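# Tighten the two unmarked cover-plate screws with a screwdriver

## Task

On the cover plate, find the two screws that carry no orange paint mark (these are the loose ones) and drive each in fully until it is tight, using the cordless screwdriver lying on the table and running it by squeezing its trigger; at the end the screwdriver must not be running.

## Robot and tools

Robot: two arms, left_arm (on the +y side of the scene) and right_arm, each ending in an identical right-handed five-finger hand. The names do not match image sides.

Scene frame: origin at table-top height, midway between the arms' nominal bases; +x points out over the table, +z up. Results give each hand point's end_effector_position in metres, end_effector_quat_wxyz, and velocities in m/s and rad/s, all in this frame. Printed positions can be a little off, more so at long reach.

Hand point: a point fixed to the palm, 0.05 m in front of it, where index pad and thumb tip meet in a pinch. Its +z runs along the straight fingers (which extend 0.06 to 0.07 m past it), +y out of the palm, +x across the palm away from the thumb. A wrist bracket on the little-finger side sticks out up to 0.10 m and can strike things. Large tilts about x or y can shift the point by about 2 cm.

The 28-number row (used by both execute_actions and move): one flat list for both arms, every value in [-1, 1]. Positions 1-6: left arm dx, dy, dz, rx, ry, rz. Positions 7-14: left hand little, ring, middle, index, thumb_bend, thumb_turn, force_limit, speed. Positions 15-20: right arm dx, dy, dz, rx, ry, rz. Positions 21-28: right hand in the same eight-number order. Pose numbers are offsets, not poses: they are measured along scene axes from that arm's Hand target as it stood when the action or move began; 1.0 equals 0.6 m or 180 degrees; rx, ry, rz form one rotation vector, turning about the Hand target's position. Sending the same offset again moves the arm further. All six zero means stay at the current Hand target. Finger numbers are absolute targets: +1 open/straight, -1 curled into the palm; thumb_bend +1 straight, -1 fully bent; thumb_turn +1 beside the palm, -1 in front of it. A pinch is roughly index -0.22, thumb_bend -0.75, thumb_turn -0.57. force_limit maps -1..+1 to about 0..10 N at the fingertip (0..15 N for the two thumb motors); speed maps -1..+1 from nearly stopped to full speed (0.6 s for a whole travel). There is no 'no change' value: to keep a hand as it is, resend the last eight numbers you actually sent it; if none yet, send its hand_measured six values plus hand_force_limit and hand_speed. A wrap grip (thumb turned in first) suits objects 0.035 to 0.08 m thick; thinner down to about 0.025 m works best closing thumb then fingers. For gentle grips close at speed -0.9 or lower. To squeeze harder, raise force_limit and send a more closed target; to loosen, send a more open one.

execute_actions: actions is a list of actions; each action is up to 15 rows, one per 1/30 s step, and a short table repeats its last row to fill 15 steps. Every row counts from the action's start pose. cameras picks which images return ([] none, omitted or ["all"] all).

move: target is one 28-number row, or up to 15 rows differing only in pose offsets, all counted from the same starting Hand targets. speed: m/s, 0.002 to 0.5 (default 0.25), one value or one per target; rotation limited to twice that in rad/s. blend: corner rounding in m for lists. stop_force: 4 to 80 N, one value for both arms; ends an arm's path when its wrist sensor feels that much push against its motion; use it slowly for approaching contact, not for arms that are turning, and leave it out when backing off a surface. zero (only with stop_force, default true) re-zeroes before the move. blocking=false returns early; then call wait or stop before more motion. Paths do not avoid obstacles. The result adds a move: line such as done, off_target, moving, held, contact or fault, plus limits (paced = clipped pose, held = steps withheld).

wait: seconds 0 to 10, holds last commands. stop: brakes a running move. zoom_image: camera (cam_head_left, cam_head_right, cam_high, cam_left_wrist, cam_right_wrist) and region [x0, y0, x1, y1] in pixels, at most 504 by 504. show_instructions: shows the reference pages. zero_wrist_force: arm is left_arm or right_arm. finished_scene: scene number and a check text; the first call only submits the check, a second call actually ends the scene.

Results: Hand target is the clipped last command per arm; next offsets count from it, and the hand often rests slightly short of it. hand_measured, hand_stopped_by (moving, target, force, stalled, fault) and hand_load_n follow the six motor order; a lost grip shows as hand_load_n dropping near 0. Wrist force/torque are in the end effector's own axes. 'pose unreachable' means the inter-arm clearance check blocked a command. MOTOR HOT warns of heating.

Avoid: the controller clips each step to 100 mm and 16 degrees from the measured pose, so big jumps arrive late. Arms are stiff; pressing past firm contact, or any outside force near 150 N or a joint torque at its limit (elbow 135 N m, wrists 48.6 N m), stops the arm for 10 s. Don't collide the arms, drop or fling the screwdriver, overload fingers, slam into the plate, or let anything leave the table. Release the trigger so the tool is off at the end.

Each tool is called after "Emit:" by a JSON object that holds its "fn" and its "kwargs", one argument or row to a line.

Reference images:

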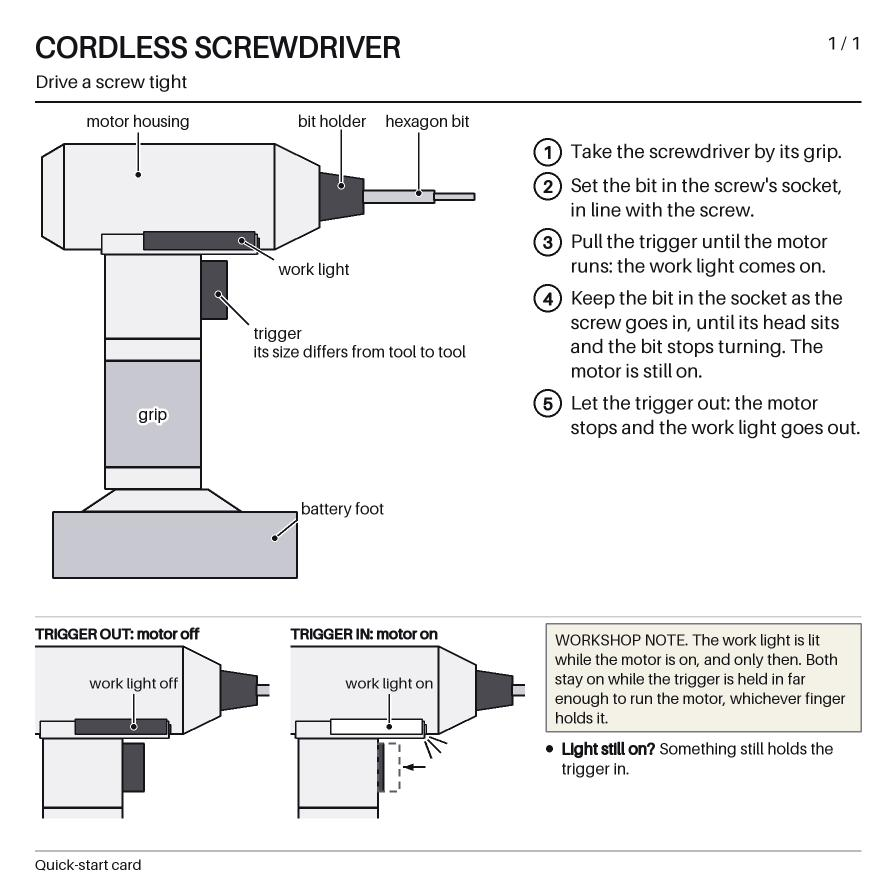

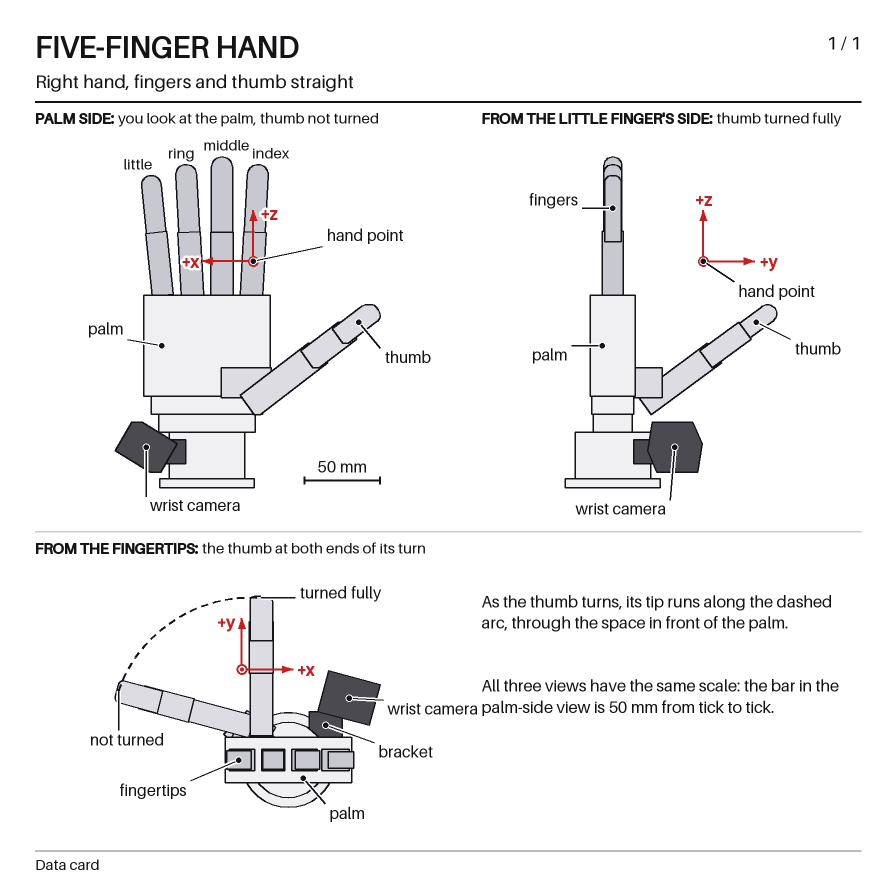

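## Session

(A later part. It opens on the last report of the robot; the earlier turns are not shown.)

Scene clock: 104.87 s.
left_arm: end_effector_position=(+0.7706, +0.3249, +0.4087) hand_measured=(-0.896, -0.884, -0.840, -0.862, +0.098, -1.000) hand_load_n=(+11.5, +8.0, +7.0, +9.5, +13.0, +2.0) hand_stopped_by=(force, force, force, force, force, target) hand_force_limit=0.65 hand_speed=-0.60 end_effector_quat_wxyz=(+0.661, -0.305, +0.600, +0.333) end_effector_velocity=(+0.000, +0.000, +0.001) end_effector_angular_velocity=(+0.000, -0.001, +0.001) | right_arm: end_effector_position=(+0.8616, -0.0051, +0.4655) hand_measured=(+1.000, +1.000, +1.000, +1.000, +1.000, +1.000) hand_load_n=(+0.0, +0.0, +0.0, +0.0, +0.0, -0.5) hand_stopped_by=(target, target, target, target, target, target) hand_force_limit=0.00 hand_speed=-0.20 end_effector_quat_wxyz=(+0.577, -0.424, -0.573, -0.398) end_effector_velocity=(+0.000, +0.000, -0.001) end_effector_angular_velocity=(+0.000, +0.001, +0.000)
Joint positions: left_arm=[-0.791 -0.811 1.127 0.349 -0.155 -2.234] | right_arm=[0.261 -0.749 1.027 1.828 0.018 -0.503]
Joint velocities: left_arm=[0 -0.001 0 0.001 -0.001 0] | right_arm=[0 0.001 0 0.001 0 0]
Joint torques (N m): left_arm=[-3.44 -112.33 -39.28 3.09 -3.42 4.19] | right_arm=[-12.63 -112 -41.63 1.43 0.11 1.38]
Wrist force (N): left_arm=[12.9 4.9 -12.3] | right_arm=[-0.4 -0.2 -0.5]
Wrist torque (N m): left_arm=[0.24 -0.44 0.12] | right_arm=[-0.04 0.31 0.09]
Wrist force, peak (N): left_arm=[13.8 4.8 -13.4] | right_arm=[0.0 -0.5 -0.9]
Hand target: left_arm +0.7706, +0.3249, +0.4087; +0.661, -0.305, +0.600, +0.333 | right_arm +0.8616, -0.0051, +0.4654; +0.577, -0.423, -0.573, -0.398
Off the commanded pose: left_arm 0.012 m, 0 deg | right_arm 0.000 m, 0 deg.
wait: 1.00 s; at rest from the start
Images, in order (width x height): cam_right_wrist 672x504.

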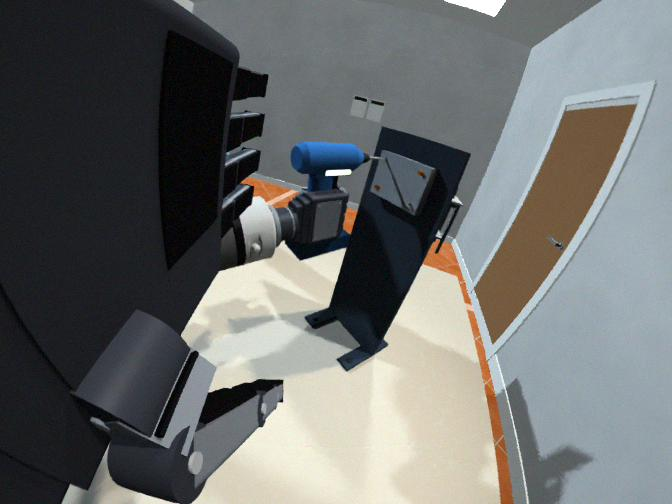

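Emit:
{"fn": "move", "kwargs": {
  "target": [0,0,0,0,0,0,-0.98,-0.98,-0.98,0,-0.98,-1,0.65,-0.6,0,0,0,0,0,0,1,1,1,1,1,1,0,-0.2],
  "cameras": ["cam_right_wrist"]
}}

Emit:
{"fn": "move", "kwargs": {
  "target": [-0.0194,-0.0271,0,0,0,0,-0.98,-0.98,-0.98,0,-0.98,-1,0.65,-0.6,0,0,0,0,0,0,1,1,1,1,1,1,0,-0.2],
  "speed": 0.05,
  "cameras": ["cam_right_wrist"]
}}

Emit:
{"fn": "zoom_image", "kwargs": {
  "camera": "cam_right_wrist",
  "region": [360, 135, 410, 185]
}}

Emit:
{"fn": "zoom_image", "kwargs": {
  "camera": "cam_right_wrist",
  "region": [320, 110, 480, 240]
}}

Scene clock: 106.60 s.
left_arm: end_effector_position=(+0.7706, +0.3249, +0.4087) hand_measured=(-0.896, -0.884, -0.840, +0.000, +0.098, -1.000) hand_load_n=(+11.0, +8.0, +7.5, +0.0, +13.0, +2.0) hand_stopped_by=(force, force, force, target, force, target) hand_force_limit=0.65 hand_speed=-0.60 end_effector_quat_wxyz=(+0.661, -0.305, +0.600, +0.333) end_effector_velocity=(+0.000, +0.000, +0.000) end_effector_angular_velocity=(+0.001, +0.001, +0.001) | right_arm: end_effector_position=(+0.8616, -0.0051, +0.4654) hand_measured=(+1.000, +1.000, +1.000, +1.000, +1.000, +1.000) hand_load_n=(+0.0, +0.0, +0.0, +0.0, +0.0, +0.0) hand_stopped_by=(target, target, target, target, target, target) hand_force_limit=0.00 hand_speed=-0.20 end_effector_quat_wxyz=(+0.577, -0.423, -0.573, -0.398) end_effector_velocity=(+0.000, +0.000, +0.001) end_effector_angular_velocity=(+0.001, -0.001, +0.000)
Joint positions: left_arm=[-0.791 -0.811 1.127 0.349 -0.155 -2.234] | right_arm=[0.261 -0.75 1.03 1.837 0.018 -0.514]
Joint velocities: left_arm=[0 0 0 0 -0.001 0.001] | right_arm=[0 -0.001 0.002 0.004 0 -0.005]
Joint torques (N m): left_arm=[-1.56 -111.4 -42.9 3.94 -3.1 3.69] | right_arm=[-14.28 -119.84 -32.26 6.11 0.54 -2.78]
Wrist force (N): left_arm=[13.5 3.3 -14.3] | right_arm=[-0.3 -0.1 -0.4]
Wrist torque (N m): left_arm=[0.42 -0.56 0.23] | right_arm=[-0.03 0.29 0.09]
Wrist force, peak (N): left_arm=[13.7 3.3 -14.6] | right_arm=[-0.3 -0.2 -0.8]
Hand target: left_arm +0.7706, +0.3249, +0.4087; +0.661, -0.305, +0.600, +0.333 | right_arm +0.8616, -0.0051, +0.4654; +0.577, -0.423, -0.573, -0.398
Off the commanded pose: left_arm 0.000 m, 0 deg | right_arm 0.000 m, 0 deg.
move: done
Images, in order (width x height): cam_right_wrist 672x504.

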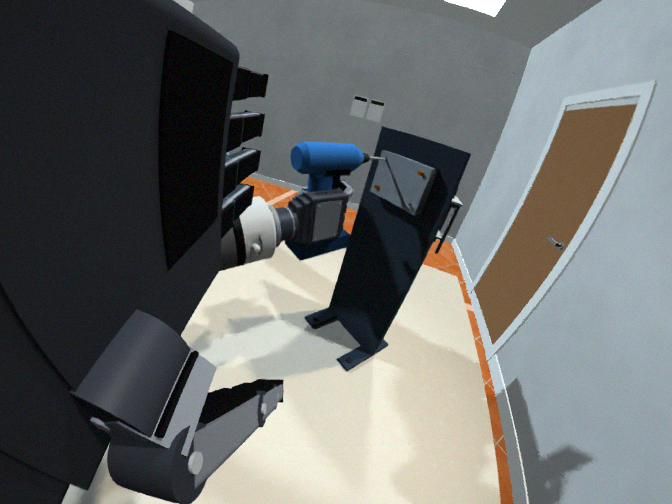

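Scene clock: 107.40 s.
left_arm: end_effector_position=(+0.7589, +0.3086, +0.4087) hand_measured=(-0.896, -0.884, -0.840, +0.000, +0.098, -1.000) hand_load_n=(+11.0, +8.0, +8.0, -0.5, +12.5, +3.0) hand_stopped_by=(force, force, force, target, force, target) hand_force_limit=0.65 hand_speed=-0.60 end_effector_quat_wxyz=(+0.661, -0.305, +0.600, +0.333) end_effector_velocity=(+0.000, +0.000, +0.000) end_effector_angular_velocity=(+0.002, +0.002, -0.001) | right_arm: end_effector_position=(+0.8616, -0.0051, +0.4654) hand_measured=(+1.000, +1.000, +1.000, +1.000, +1.000, +1.000) hand_load_n=(+0.0, +0.0, +0.0, +0.0, +0.0, +0.0) hand_stopped_by=(target, target, target, target, target, target) hand_force_limit=0.00 hand_speed=-0.20 end_effector_quat_wxyz=(+0.577, -0.423, -0.573, -0.398) end_effector_velocity=(+0.000, +0.000, +0.000) end_effector_angular_velocity=(+0.000, +0.000, +0.000)
Joint positions: left_arm=[-0.813 -0.829 1.149 0.266 -0.173 -2.153] | right_arm=[0.261 -0.75 1.031 1.839 0.018 -0.517]
Joint velocities: left_arm=[0 0 0 0.003 0.001 -0.001] | right_arm=[0 0 0.001 0.002 0 -0.003]
Joint torques (N m): left_arm=[9.83 -92.06 -46.62 6.88 0.13 -2.65] | right_arm=[-14.01 -117.84 -28.92 5.38 0.6 -2.27]
Wrist force (N): left_arm=[9.0 1.9 -2.0] | right_arm=[0.0 -0.4 -0.4]
Wrist torque (N m): left_arm=[0.26 -0.26 0.22] | right_arm=[-0.07 0.23 0.10]
Wrist force, peak (N): left_arm=[13.4 3.1 -14.2] | right_arm=[0.0 -0.3 -0.8]
Hand target: left_arm +0.7590, +0.3086, +0.4087; +0.661, -0.305, +0.600, +0.333 | right_arm +0.8616, -0.0051, +0.4654; +0.577, -0.423, -0.573, -0.398
Off the commanded pose: left_arm 0.000 m, 0 deg | right_arm 0.000 m, 0 deg.
move: done
Images, in order (width x height): cam_right_wrist 672x504.

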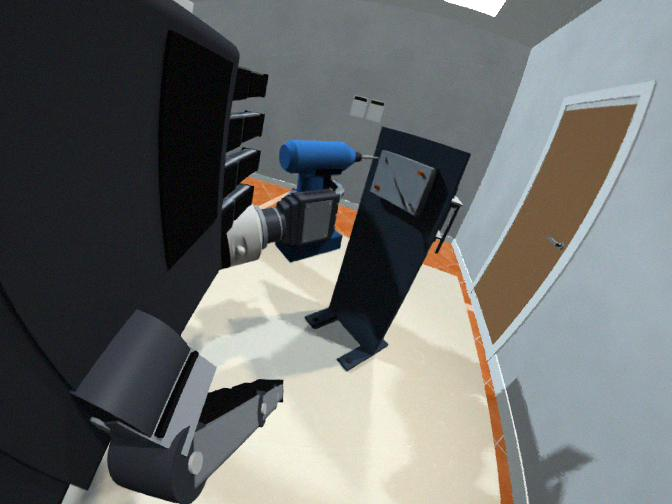

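Scaled by 10.080 from the camera's 672x504 image, which has a finer 960x720 frame.

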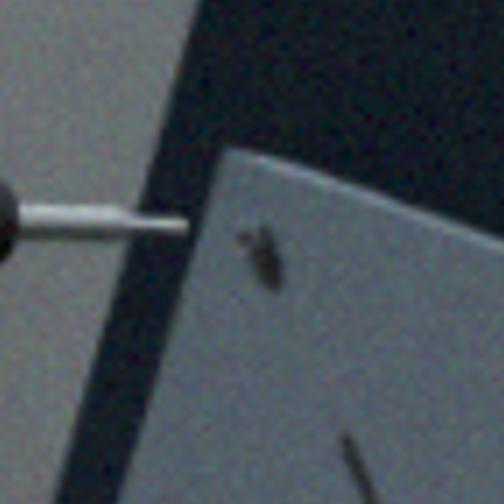

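Scaled by 3.150 from the camera's 672x504 image, which has a finer 960x720 frame.

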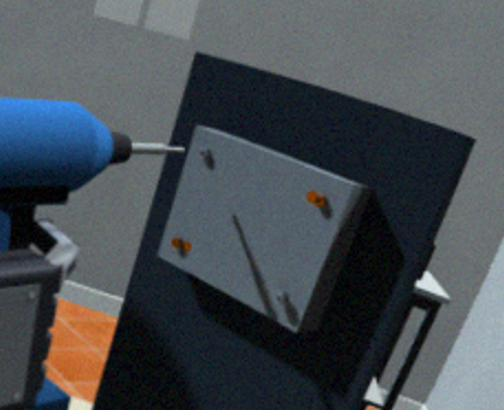

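Emit:
{"fn": "zoom_image", "kwargs": {
  "camera": "cam_right_wrist",
  "region": [385, 180, 435, 230]
}}

Emit:
{"fn": "zoom_image", "kwargs": {
  "camera": "cam_right_wrist",
  "region": [400, 150, 450, 200]
}}

Emit:
{"fn": "zoom_image", "kwargs": {
  "camera": "cam_right_wrist",
  "region": [355, 165, 405, 215]
}}

Scaled by 10.080 from the camera's 672x504 image, which has a finer 960x720 frame.

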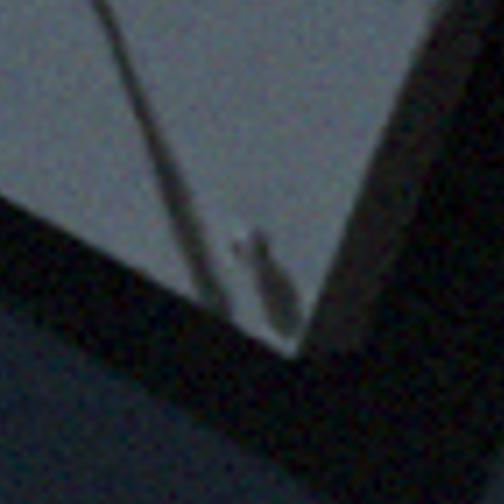

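Scaled by 10.080 from the camera's 672x504 image, which has a finer 960x720 frame.

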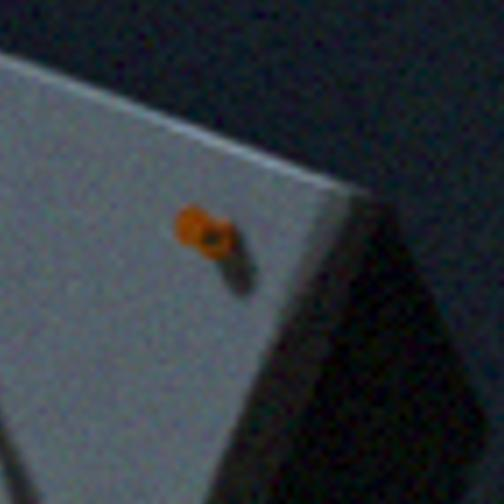

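Scaled by 10.080 from the camera's 672x504 image, which has a finer 960x720 frame.

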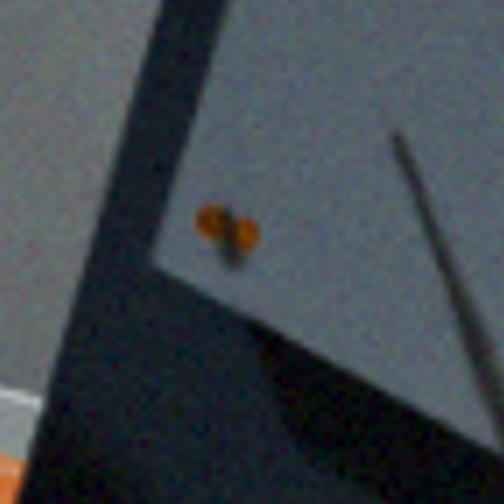

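Emit:
{"fn": "move", "kwargs": {
  "target": [0,0,0,0,0,0,-0.98,-0.98,-0.98,0,-0.98,-1,0.65,-0.6,-0.088,0.1,0.185,-0.18,0,0,1,1,1,1,1,1,0,-0.2],
  "speed": 0.2,
  "cameras": ["cam_right_wrist"]
}}

Emit:
{"fn": "zoom_image", "kwargs": {
  "camera": "cam_right_wrist",
  "region": [390, 105, 440, 155]
}}

Emit:
{"fn": "zoom_image", "kwargs": {
  "camera": "cam_right_wrist",
  "region": [415, 160, 465, 210]
}}

Emit:
{"fn": "zoom_image", "kwargs": {
  "camera": "cam_right_wrist",
  "region": [430, 130, 480, 180]
}}

Emit:
{"fn": "zoom_image", "kwargs": {
  "camera": "cam_right_wrist",
  "region": [380, 140, 430, 190]
}}

Scene clock: 110.07 s.
left_arm: end_effector_position=(+0.7590, +0.3086, +0.4087) hand_measured=(-0.896, -0.884, -0.840, +0.000, +0.098, -1.000) hand_load_n=(+10.5, +8.5, +7.5, +0.0, +13.0, +3.0) hand_stopped_by=(force, force, force, target, force, target) hand_force_limit=0.65 hand_speed=-0.60 end_effector_quat_wxyz=(+0.661, -0.305, +0.600, +0.333) end_effector_velocity=(+0.000, +0.000, +0.001) end_effector_angular_velocity=(-0.001, -0.001, +0.000) | right_arm: end_effector_position=(+0.8078, +0.0535, +0.5755) hand_measured=(+1.000, +1.000, +1.000, +1.000, +1.000, +1.000) hand_load_n=(+0.0, +0.0, +0.0, +0.0, +0.0, +0.0) hand_stopped_by=(target, target, target, target, target, target) hand_force_limit=0.00 hand_speed=-0.20 end_effector_quat_wxyz=(-0.439, +0.565, +0.657, +0.237) end_effector_velocity=(+0.000, +0.000, +0.000) end_effector_angular_velocity=(-0.001, +0.002, +0.000)
Joint positions: left_arm=[-0.813 -0.829 1.148 0.266 -0.173 -2.153] | right_arm=[0.404 -0.536 0.037 1.9 0.535 0.411]
Joint velocities: left_arm=[0 -0.001 0 0 0 0] | right_arm=[0 0 0 0.002 0 0]
Joint torques (N m): left_arm=[11.49 -75.93 -49.67 6.61 -0.73 -3.62] | right_arm=[6.08 -112.05 -31.97 5.72 0.58 -0.12]
Wrist force (N): left_arm=[8.8 1.9 -2.0] | right_arm=[0.1 0.4 0.0]
Wrist torque (N m): left_arm=[0.26 -0.24 0.21] | right_arm=[0.07 0.10 0.12]
Wrist force, peak (N): left_arm=[9.2 2.4 -2.3] | right_arm=[-1.9 0.2 -1.1]
Hand target: left_arm +0.7590, +0.3086, +0.4087; +0.661, -0.305, +0.600, +0.333 | right_arm +0.8093, +0.0549, +0.5765; -0.436, +0.568, +0.662, +0.223
Off the commanded pose: left_arm 0.000 m, 0 deg | right_arm 0.002 m, 2 deg.
elbow stopped short (right arm): the move would have taken joint 3 (elbow) straighter than the controller allows.
move: done
Images, in order (width x height): cam_right_wrist 672x504.

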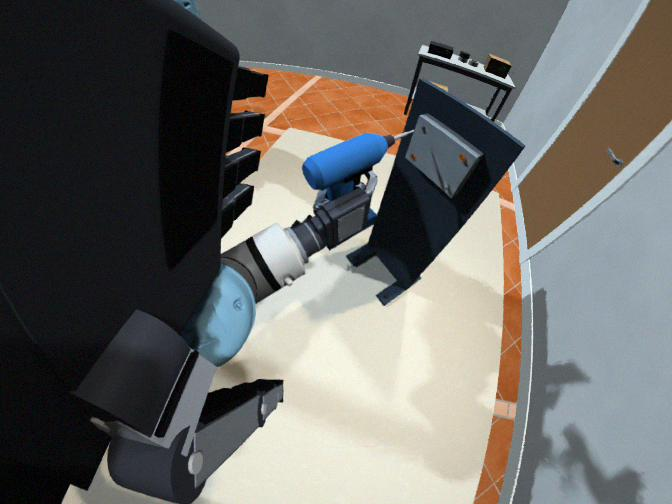

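Scaled by 10.080 from the camera's 672x504 image, which has a finer 960x720 frame.

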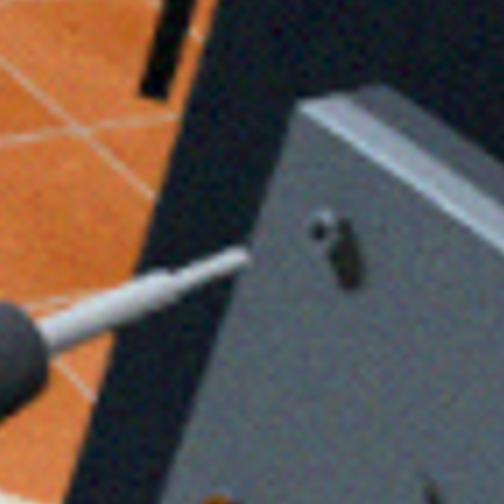

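Scaled by 10.080 from the camera's 672x504 image, which has a finer 960x720 frame.

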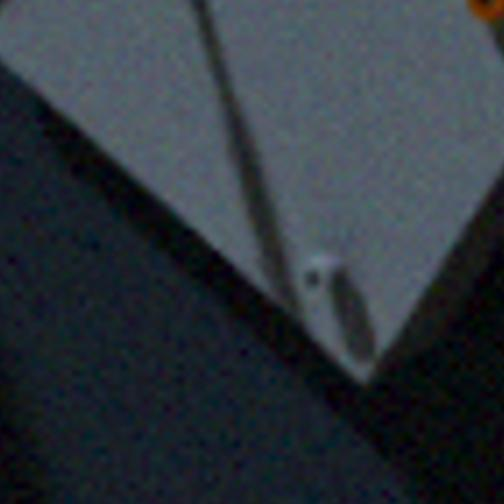

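Scaled by 10.080 from the camera's 672x504 image, which has a finer 960x720 frame.

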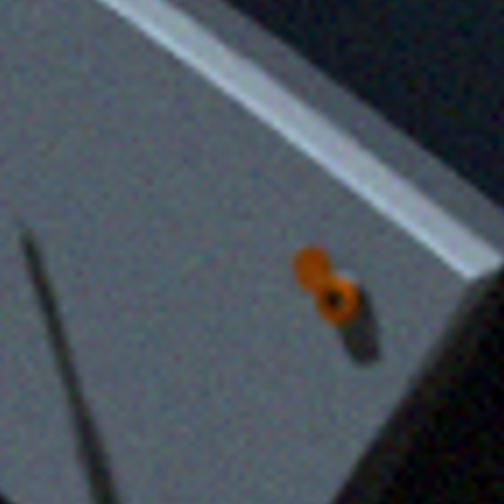

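Scaled by 10.080 from the camera's 672x504 image, which has a finer 960x720 frame.

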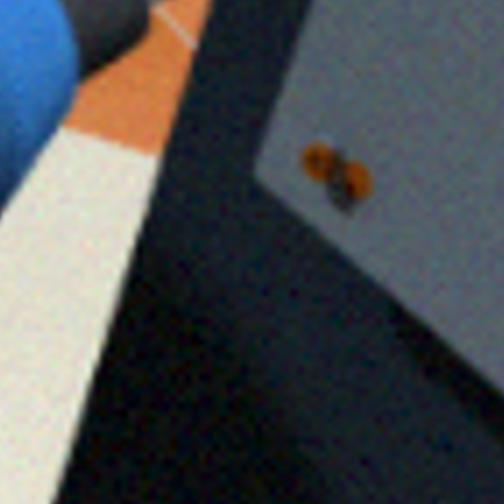

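Emit:
{"fn": "zoom_image", "kwargs": {
  "camera": "cam_right_wrist",
  "region": [403, 145, 425, 167]
}}

Emit:
{"fn": "zoom_image", "kwargs": {
  "camera": "cam_right_wrist",
  "region": [412, 117, 434, 139]
}}

Emit:
{"fn": "zoom_image", "kwargs": {
  "camera": "cam_right_wrist",
  "region": [454, 148, 476, 170]
}}

Emit:
{"fn": "zoom_image", "kwargs": {
  "camera": "cam_right_wrist",
  "region": [437, 178, 459, 200]
}}

Scaled by 22.909 from the camera's 672x504 image, which has a finer 960x720 frame.

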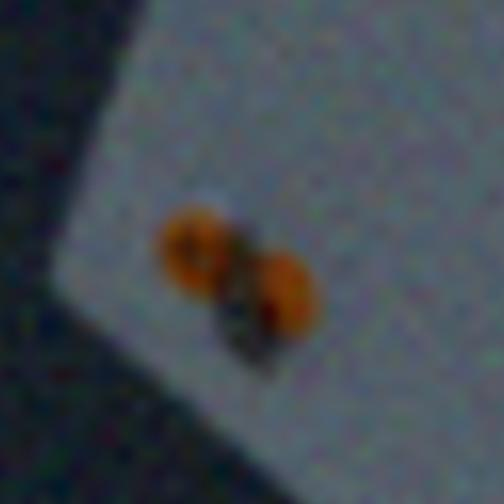

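Scaled by 22.909 from the camera's 672x504 image, which has a finer 960x720 frame.

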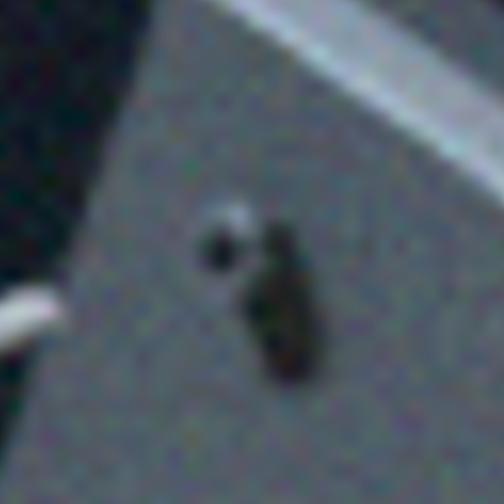

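Scaled by 22.909 from the camera's 672x504 image, which has a finer 960x720 frame.

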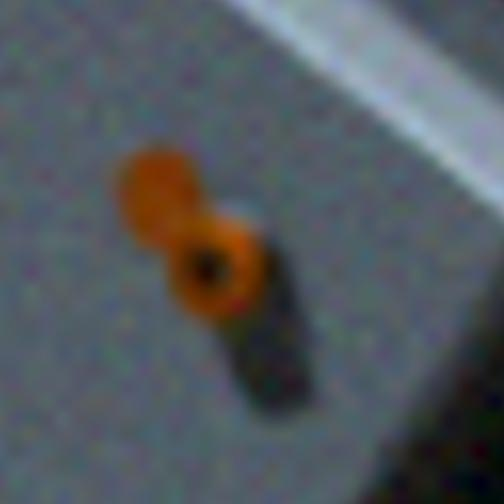

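Scaled by 22.909 from the camera's 672x504 image, which has a finer 960x720 frame.

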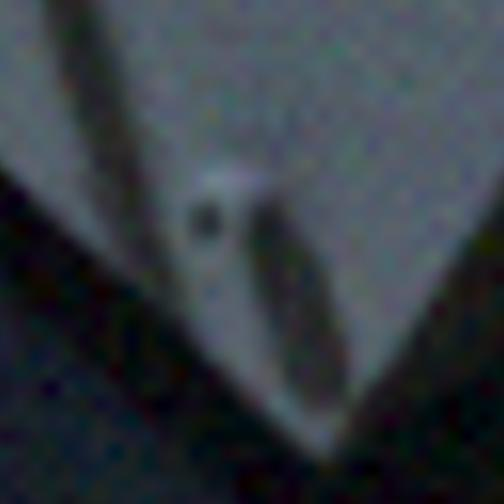

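Emit:
{"fn": "move", "kwargs": {
  "target": [0.1072,-0.0765,-0.0833,0,0,0,-0.98,-0.98,-0.98,0,-0.98,-1,0.65,-0.6,0,0,0,0,0,0,1,1,1,1,1,1,0,-0.2],
  "speed": 0.1,
  "cameras": []
}}

Emit:
{"fn": "move", "kwargs": {
  "target": [0,0,0,0,0,0,-0.98,-0.98,-0.98,-0.9,-0.98,-1,0.65,-0.6,0,0,0,0,0,0,1,1,1,1,1,1,0,-0.2],
  "cameras": ["cam_right_wrist"]
}}

Emit:
{"fn": "zoom_image", "kwargs": {
  "camera": "cam_right_wrist",
  "region": [405, 155, 465, 215]
}}

Emit:
{"fn": "zoom_image", "kwargs": {
  "camera": "cam_right_wrist",
  "region": [412, 117, 434, 139]
}}

Scene clock: 112.77 s.
left_arm: end_effector_position=(+0.8231, +0.2628, +0.3584) hand_measured=(-0.896, -0.884, -0.840, +0.000, +0.098, -1.000) hand_load_n=(+10.5, +8.0, +8.0, +0.0, +12.5, +3.0) hand_stopped_by=(force, force, force, target, force, target) hand_force_limit=0.65 hand_speed=-0.60 end_effector_quat_wxyz=(+0.661, -0.305, +0.600, +0.333) end_effector_velocity=(+0.000, +0.000, -0.001) end_effector_angular_velocity=(+0.001, +0.000, +0.001) | right_arm: end_effector_position=(+0.8077, +0.0536, +0.5754) hand_measured=(+1.000, +1.000, +1.000, +1.000, +1.000, +1.000) hand_load_n=(+0.0, +0.0, +0.0, +0.0, +0.0, +0.0) hand_stopped_by=(target, target, target, target, target, target) hand_force_limit=0.00 hand_speed=-0.20 end_effector_quat_wxyz=(-0.439, +0.565, +0.657, +0.237) end_effector_velocity=(+0.000, +0.000, -0.001) end_effector_angular_velocity=(+0.000, +0.000, +0.000)
Joint positions: left_arm=[-0.8 -0.645 0.91 0.365 -0.163 -2.198] | right_arm=[0.404 -0.536 0.037 1.9 0.535 0.411]
Joint velocities: left_arm=[0 0.001 0 0 -0.001 0] | right_arm=[0 0.001 0 -0.001 0 0]
Joint torques (N m): left_arm=[-4.95 -119.26 -35.36 2.25 -4.55 1.42] | right_arm=[-7.17 -126.86 -27.88 2.87 -1.56 1.03]
Wrist force (N): left_arm=[9.1 1.6 -1.7] | right_arm=[-0.5 0.3 0.1]
Wrist torque (N m): left_arm=[0.20 -0.30 0.21] | right_arm=[0.05 0.18 0.09]
Wrist force, peak (N): left_arm=[10.4 0.4 -1.7] | right_arm=[-0.2 0.7 0.6]
Hand target: left_arm +0.8231, +0.2627, +0.3585; +0.661, -0.305, +0.600, +0.333 | right_arm +0.8093, +0.0549, +0.5765; -0.436, +0.568, +0.662, +0.223
Off the commanded pose: left_arm 0.000 m, 0 deg | right_arm 0.002 m, 2 deg.
elbow stopped short (right arm): the move would have taken joint 3 (elbow) straighter than the controller allows.
move: done
No camera images: "cameras" was empty.

Scene clock: 114.33 s.
left_arm: end_effector_position=(+0.8231, +0.2627, +0.3585) hand_measured=(-0.896, -0.884, -0.840, -0.862, +0.098, -1.000) hand_load_n=(+11.0, +8.5, +8.0, +9.5, +12.5, +3.5) hand_stopped_by=(force, force, force, force, force, target) hand_force_limit=0.65 hand_speed=-0.60 end_effector_quat_wxyz=(+0.661, -0.305, +0.600, +0.333) end_effector_velocity=(+0.000, +0.000, +0.000) end_effector_angular_velocity=(-0.001, +0.000, -0.001) | right_arm: end_effector_position=(+0.8078, +0.0536, +0.5754) hand_measured=(+1.000, +1.000, +1.000, +1.000, +1.000, +1.000) hand_load_n=(+0.0, +0.0, +0.0, +0.0, +0.0, -0.5) hand_stopped_by=(target, target, target, target, target, target) hand_force_limit=0.00 hand_speed=-0.20 end_effector_quat_wxyz=(-0.439, +0.565, +0.657, +0.237) end_effector_velocity=(+0.000, +0.000, +0.000) end_effector_angular_velocity=(+0.000, -0.001, +0.000)
Joint positions: left_arm=[-0.8 -0.645 0.91 0.365 -0.163 -2.197] | right_arm=[0.404 -0.536 0.037 1.9 0.535 0.411]
Joint velocities: left_arm=[0 0 0 0 0.001 0] | right_arm=[0 0 0 -0.001 0 0]
Joint torques (N m): left_arm=[-12.3 -121.52 -31.53 0.6 -4.39 4.47] | right_arm=[-13.48 -126.61 -28.93 5.49 -0.48 -0.31]
Wrist force (N): left_arm=[9.2 2.0 -1.5] | right_arm=[-0.2 0.4 -0.2]
Wrist torque (N m): left_arm=[0.25 -0.32 0.22] | right_arm=[0.08 0.16 0.11]
Wrist force, peak (N): left_arm=[9.2 1.6 -1.8] | right_arm=[-0.2 0.6 0.2]
Hand target: left_arm +0.8231, +0.2627, +0.3585; +0.661, -0.305, +0.600, +0.333 | right_arm +0.8093, +0.0549, +0.5765; -0.436, +0.568, +0.662, +0.223
Off the commanded pose: left_arm 0.000 m, 0 deg | right_arm 0.002 m, 2 deg.
elbow stopped short (right arm): the move would have taken joint 3 (elbow) straighter than the controller allows.
move: done
Images, in order (width x height): cam_right_wrist 672x504.

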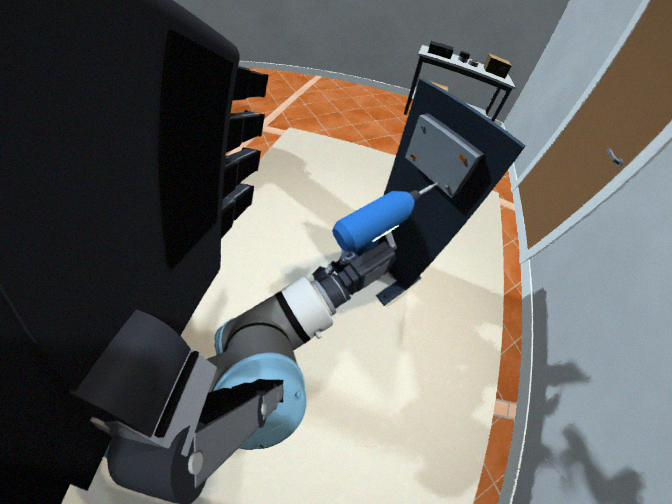

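Scaled by 8.400 from the camera's 672x504 image, which has a finer 960x720 frame.

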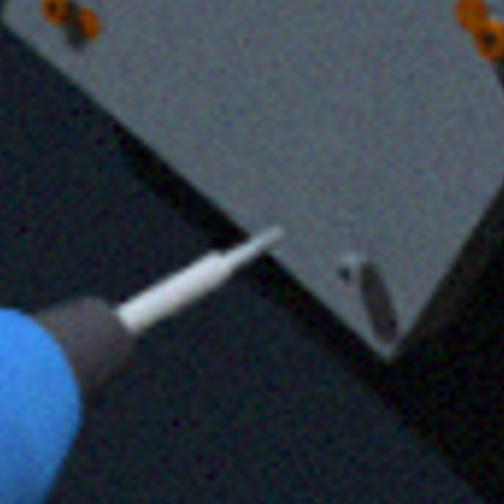

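Scaled by 22.909 from the camera's 672x504 image, which has a finer 960x720 frame.

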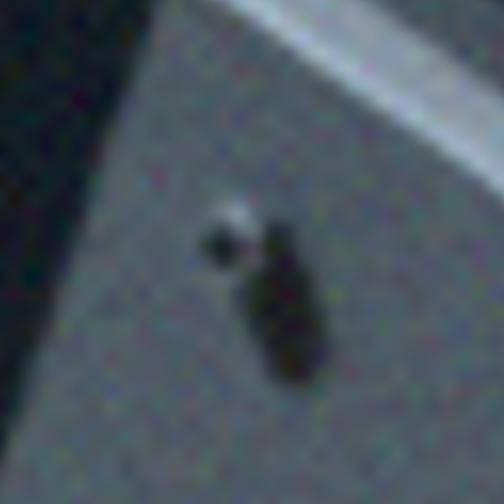

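Emit:
{"fn": "move", "kwargs": {
  "target": [0,0,0,0,0,0,-0.98,-0.98,-0.98,-0.9,-0.98,-1,0.65,-0.6,0.088,-0.1,-0.185,0.18,0,0,1,1,1,1,1,1,0,-0.2],
  "speed": 0.2,
  "cameras": ["cam_right_wrist"]
}}

Emit:
{"fn": "zoom_image", "kwargs": {
  "camera": "cam_right_wrist",
  "region": [370, 170, 430, 230]
}}

Emit:
{"fn": "zoom_image", "kwargs": {
  "camera": "cam_right_wrist",
  "region": [373, 147, 395, 169]
}}

Scene clock: 116.47 s.
left_arm: end_effector_position=(+0.8231, +0.2627, +0.3585) hand_measured=(-0.896, -0.884, -0.840, -0.862, +0.098, -1.000) hand_load_n=(+11.0, +8.0, +8.0, +9.5, +13.0, +3.0) hand_stopped_by=(force, force, force, force, force, target) hand_force_limit=0.65 hand_speed=-0.60 end_effector_quat_wxyz=(+0.661, -0.305, +0.600, +0.333) end_effector_velocity=(+0.000, +0.001, +0.000) end_effector_angular_velocity=(+0.000, -0.001, +0.001) | right_arm: end_effector_position=(+0.8617, -0.0047, +0.4653) hand_measured=(+1.000, +1.000, +1.000, +1.000, +1.000, +1.000) hand_load_n=(+0.0, +0.0, +0.0, +0.0, +0.0, +0.0) hand_stopped_by=(target, target, target, target, target, target) hand_force_limit=0.00 hand_speed=-0.20 end_effector_quat_wxyz=(+0.576, -0.426, -0.571, -0.401) end_effector_velocity=(+0.000, +0.000, +0.000) end_effector_angular_velocity=(+0.000, +0.000, +0.000)
Joint positions: left_arm=[-0.8 -0.645 0.91 0.365 -0.163 -2.197] | right_arm=[0.262 -0.749 0.908 1.367 0.015 0.078]
Joint velocities: left_arm=[0.001 0 0 0 0 0] | right_arm=[0 0 0 -0.002 0 0.002]
Joint torques (N m): left_arm=[-8.29 -123.7 -34.09 1.95 -3.55 3.99] | right_arm=[13.31 -106.92 -36.09 1.39 -3.94 1.63]
Wrist force (N): left_arm=[8.9 1.7 -1.8] | right_arm=[0.0 -0.3 -0.5]
Wrist torque (N m): left_arm=[0.23 -0.27 0.20] | right_arm=[-0.04 0.23 0.10]
Wrist force, peak (N): left_arm=[9.2 2.1 -2.0] | right_arm=[-1.8 0.1 -1.6]
Hand target: left_arm +0.8231, +0.2627, +0.3585; +0.661, -0.305, +0.600, +0.333 | right_arm +0.8617, -0.0051, +0.4654; +0.577, -0.424, -0.573, -0.399
Off the commanded pose: left_arm 0.000 m, 0 deg | right_arm 0.001 m, 1 deg.
move: done
Images, in order (width x height): cam_right_wrist 672x504.

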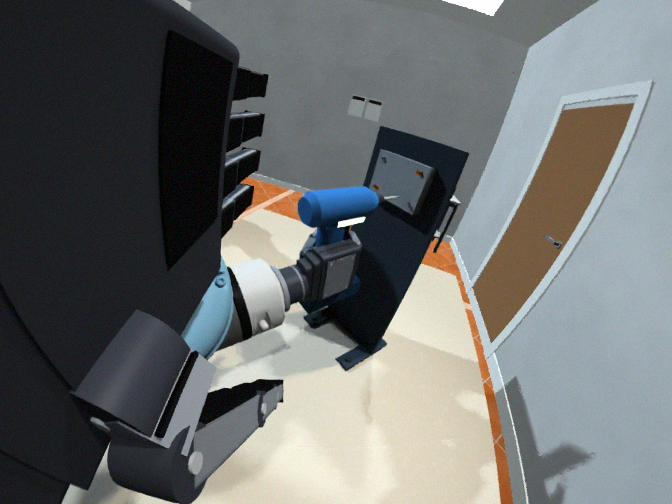

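Scaled by 8.400 from the camera's 672x504 image, which has a finer 960x720 frame.

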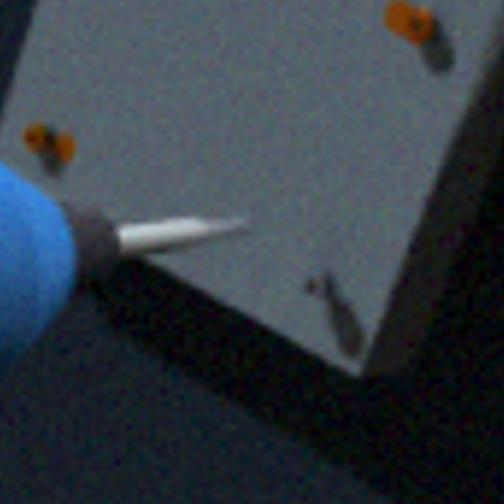

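Scaled by 22.909 from the camera's 672x504 image, which has a finer 960x720 frame.

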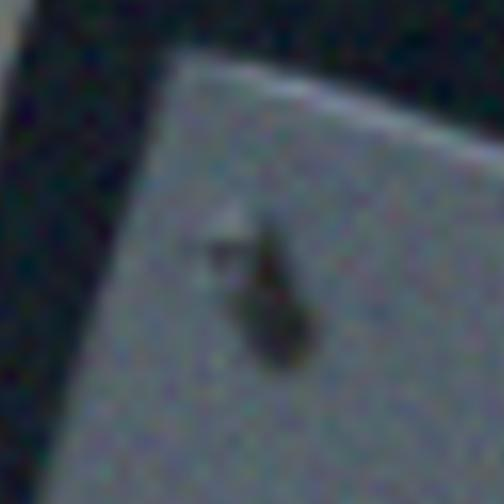

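Emit:
{"fn": "move", "kwargs": {
  "target": [0.0152,0.0097,-0.0175,0,0,0,-0.98,-0.98,-0.98,-0.9,-0.98,-1,0.65,-0.6,0,0,0,0,0,0,1,1,1,1,1,1,0,-0.2],
  "speed": 0.05,
  "cameras": ["cam_right_wrist"]
}}

Emit:
{"fn": "zoom_image", "kwargs": {
  "camera": "cam_right_wrist",
  "region": [385, 180, 435, 230]
}}

Emit:
{"fn": "move", "kwargs": {
  "target": [0,0,0,0,0,0,-0.98,-0.98,-0.98,-0.9,-0.98,-1,0.65,-0.6,-0.088,0.1,0.185,-0.18,0,0,1,1,1,1,1,1,0,-0.2],
  "speed": 0.2,
  "cameras": ["cam_right_wrist"]
}}

Emit:
{"fn": "zoom_image", "kwargs": {
  "camera": "cam_right_wrist",
  "region": [420, 165, 470, 215]
}}

Scene clock: 117.87 s.
left_arm: end_effector_position=(+0.8322, +0.2686, +0.3479) hand_measured=(-0.896, -0.884, -0.840, -0.862, +0.098, -1.000) hand_load_n=(+11.0, +8.0, +8.0, +9.5, +13.0, +3.0) hand_stopped_by=(force, force, force, force, force, target) hand_force_limit=0.65 hand_speed=-0.60 end_effector_quat_wxyz=(+0.661, -0.305, +0.600, +0.333) end_effector_velocity=(+0.000, +0.000, +0.001) end_effector_angular_velocity=(+0.001, +0.001, +0.001) | right_arm: end_effector_position=(+0.8616, -0.0047, +0.4653) hand_measured=(+1.000, +1.000, +1.000, +1.000, +1.000, +1.000) hand_load_n=(+0.0, +0.0, +0.0, +0.0, +0.0, +0.0) hand_stopped_by=(target, target, target, target, target, target) hand_force_limit=0.00 hand_speed=-0.20 end_effector_quat_wxyz=(+0.576, -0.426, -0.571, -0.401) end_effector_velocity=(+0.000, +0.000, -0.001) end_effector_angular_velocity=(+0.000, +0.001, +0.000)
Joint positions: left_arm=[-0.789 -0.621 0.889 0.403 -0.154 -2.24] | right_arm=[0.262 -0.746 0.917 1.429 0.016 0.002]
Joint velocities: left_arm=[0 -0.001 0.001 0 0 0.001] | right_arm=[0 0.001 0 -0.001 0 0.002]
Joint torques (N m): left_arm=[-15.64 -126.68 -30.42 1.37 -4.84 3.19] | right_arm=[-14.25 -109.42 -43.2 1.89 -0.07 1.67]
Wrist force (N): left_arm=[8.6 1.6 -1.8] | right_arm=[-0.6 -0.3 -0.4]
Wrist torque (N m): left_arm=[0.20 -0.23 0.17] | right_arm=[-0.06 0.31 0.07]
Wrist force, peak (N): left_arm=[9.4 1.3 -1.4] | right_arm=[-0.3 -0.3 -0.9]
Hand target: left_arm +0.8322, +0.2686, +0.3479; +0.661, -0.304, +0.600, +0.333 | right_arm +0.8617, -0.0051, +0.4654; +0.577, -0.424, -0.573, -0.399
Off the commanded pose: left_arm 0.000 m, 0 deg | right_arm 0.000 m, 0 deg.
move: done
Images, in order (width x height): cam_right_wrist 672x504.

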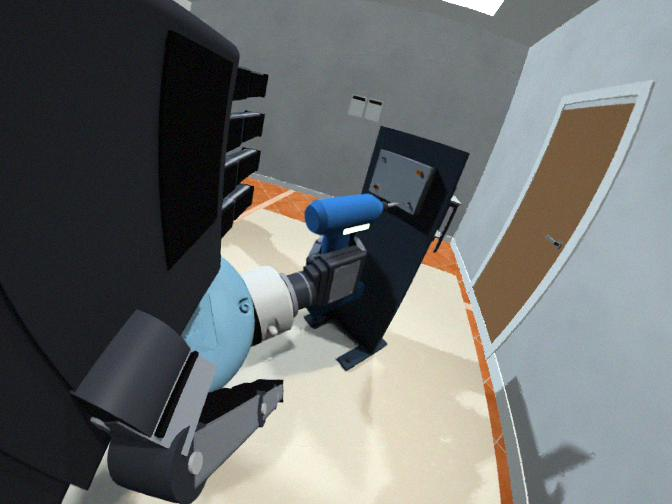

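Scaled by 10.080 from the camera's 672x504 image, which has a finer 960x720 frame.

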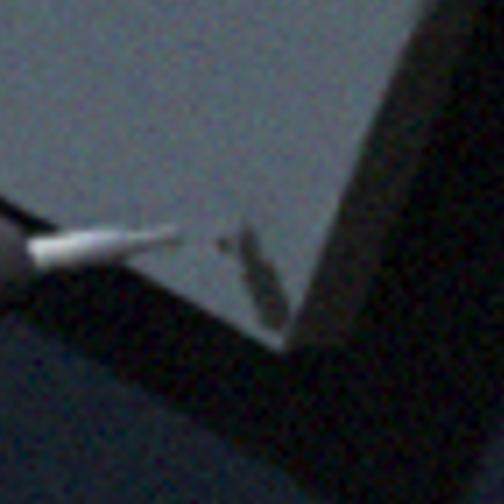

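Scene clock: 118.37 s.
left_arm: end_effector_position=(+0.8322, +0.2686, +0.3479) hand_measured=(-0.896, -0.884, -0.840, -0.862, +0.098, -1.000) hand_load_n=(+11.0, +8.0, +8.0, +9.5, +13.0, +3.0) hand_stopped_by=(force, force, force, force, force, target) hand_force_limit=0.65 hand_speed=-0.60 end_effector_quat_wxyz=(+0.661, -0.305, +0.600, +0.333) end_effector_velocity=(+0.000, +0.000, +0.000) end_effector_angular_velocity=(+0.000, -0.001, +0.000) | right_arm: end_effector_position=(+0.8595, -0.0025, +0.4699) hand_measured=(+1.000, +1.000, +1.000, +1.000, +1.000, +1.000) hand_load_n=(+0.0, +0.0, +0.0, +0.0, +0.0, +0.0) hand_stopped_by=(target, target, target, target, target, target) hand_force_limit=0.00 hand_speed=-0.20 end_effector_quat_wxyz=(+0.572, -0.431, -0.577, -0.393) end_effector_velocity=(+0.000, +0.000, +0.001) end_effector_angular_velocity=(+0.001, -0.001, +0.000)
Joint positions: left_arm=[-0.789 -0.621 0.889 0.403 -0.154 -2.239] | right_arm=[0.265 -0.748 0.901 1.442 0.038 0.016]
Joint velocities: left_arm=[-0.001 0 0 0 0 0] | right_arm=[0 -0.001 0 -0.001 0 0]
Joint torques (N m): left_arm=[-14.4 -124.57 -31.15 0.13 -4.98 3.34] | right_arm=[-12.24 -102.64 -32.19 1.51 -3.55 -2.12]
Wrist force (N): left_arm=[8.8 1.7 -1.6] | right_arm=[0.2 0.1 -0.4]
Wrist torque (N m): left_arm=[0.20 -0.26 0.19] | right_arm=[0.02 0.19 0.12]
Wrist force, peak (N): left_arm=[8.9 2.0 -1.9] | right_arm=[7.9 -1.7 2.5]
Hand target: left_arm +0.8322, +0.2686, +0.3479; +0.661, -0.304, +0.600, +0.333 | right_arm +0.8596, -0.0026, +0.4698; +0.572, -0.431, -0.577, -0.393
Off the commanded pose: left_arm 0.000 m, 0 deg | right_arm 0.131 m, 31 deg.
move: held (right_arm; a check stopped the path); limits=held
pose unreachable (right arm): on one or more control steps of this call, first in action 0 (counted from 0), this arm could not follow its commanded pose, so it was not sent that pose on those steps. It may still have moved: this result reports where it is.
cause: moving toward the commanded pose would bring a part of the arm too close to another arm (a part of this arm just beyond joint 6 (wrist 3) and a part of the left arm just beyond its joint 4 (wrist 1)).
Images, in order (width x height): cam_right_wrist 672x504.

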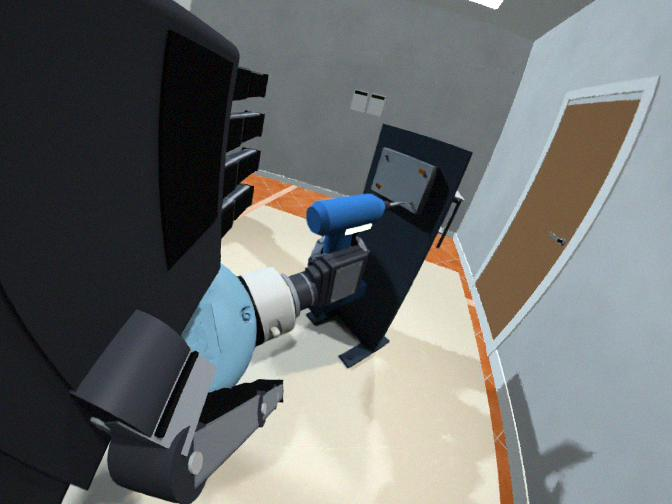

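Scaled by 10.080 from the camera's 672x504 image, which has a finer 960x720 frame.

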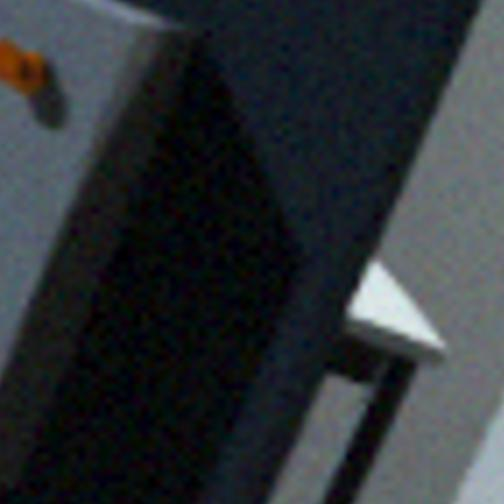

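Emit:
{"fn": "move", "kwargs": {
  "target": [
    [0,0,0,0,0,0,-0.98,-0.98,-0.98,-0.9,-0.98,-1,0.65,-0.6,0,-0.05,0.1778,-0.08,0,0,1,1,1,1,1,1,0,-0.2],
    [0,0,0,0,0,0,-0.98,-0.98,-0.98,-0.9,-0.98,-1,0.65,-0.6,-0.0838,0.0958,0.1778,-0.172,0,0,1,1,1,1,1,1,0,-0.2]
  ],
  "speed": 0.2,
  "cameras": ["cam_right_wrist"]
}}

Emit:
{"fn": "zoom_image", "kwargs": {
  "camera": "cam_right_wrist",
  "region": [420, 165, 470, 215]
}}

Scene clock: 120.57 s.
left_arm: end_effector_position=(+0.8322, +0.2686, +0.3479) hand_measured=(-0.896, -0.884, -0.840, -0.862, +0.098, -1.000) hand_load_n=(+11.0, +8.0, +8.0, +9.0, +12.5, +3.0) hand_stopped_by=(force, force, force, force, force, target) hand_force_limit=0.65 hand_speed=-0.60 end_effector_quat_wxyz=(+0.661, -0.304, +0.600, +0.333) end_effector_velocity=(+0.000, +0.000, +0.000) end_effector_angular_velocity=(+0.001, +0.001, -0.001) | right_arm: end_effector_position=(+0.8082, +0.0535, +0.5755) hand_measured=(+1.000, +1.000, +1.000, +1.000, +1.000, +1.000) hand_load_n=(+0.0, +0.0, +0.0, +0.0, +0.0, +0.0) hand_stopped_by=(target, target, target, target, target, target) hand_force_limit=0.00 hand_speed=-0.20 end_effector_quat_wxyz=(-0.438, +0.566, +0.657, +0.238) end_effector_velocity=(+0.001, +0.000, -0.001) end_effector_angular_velocity=(+0.000, -0.001, +0.000)
Joint positions: left_arm=[-0.789 -0.621 0.889 0.403 -0.154 -2.239] | right_arm=[0.404 -0.537 0.037 1.896 0.536 0.416]
Joint velocities: left_arm=[0 0 0 0 0.001 0.001] | right_arm=[0 0.003 -0.004 0 0.001 0.001]
Joint torques (N m): left_arm=[-11.26 -121.62 -36.19 1.93 -4.5 3.97] | right_arm=[11.75 -106.56 -37.64 3.47 -0.44 1.47]
Wrist force (N): left_arm=[8.9 1.7 -1.1] | right_arm=[-0.1 0.4 0.2]
Wrist torque (N m): left_arm=[0.17 -0.31 0.20] | right_arm=[0.06 0.12 0.12]
Wrist force, peak (N): left_arm=[9.2 1.7 -1.4] | right_arm=[-3.1 0.2 0.1]
Hand target: left_arm +0.8322, +0.2686, +0.3479; +0.661, -0.304, +0.600, +0.333 | right_arm +0.8096, +0.0549, +0.5766; -0.436, +0.568, +0.661, +0.225
Off the commanded pose: left_arm 0.000 m, 0 deg | right_arm 0.002 m, 2 deg.
elbow stopped short (right arm): the move would have taken joint 3 (elbow) straighter than the controller allows.
move: done
Images, in order (width x height): cam_right_wrist 672x504.

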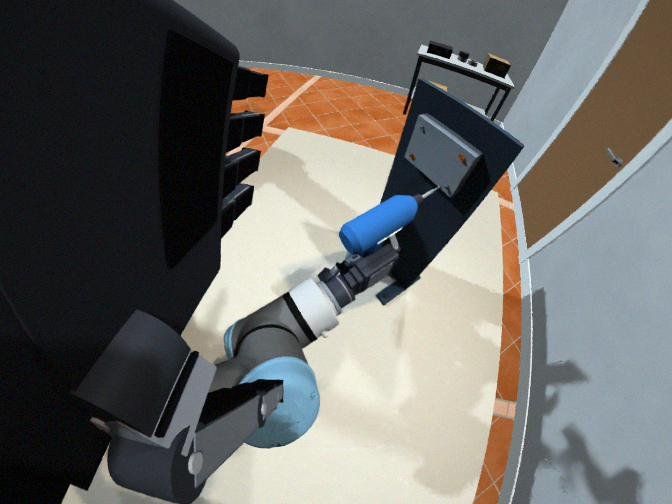

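Scaled by 10.080 from the camera's 672x504 image, which has a finer 960x720 frame.

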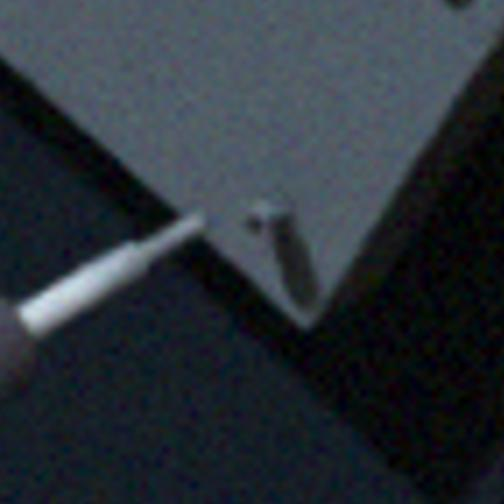

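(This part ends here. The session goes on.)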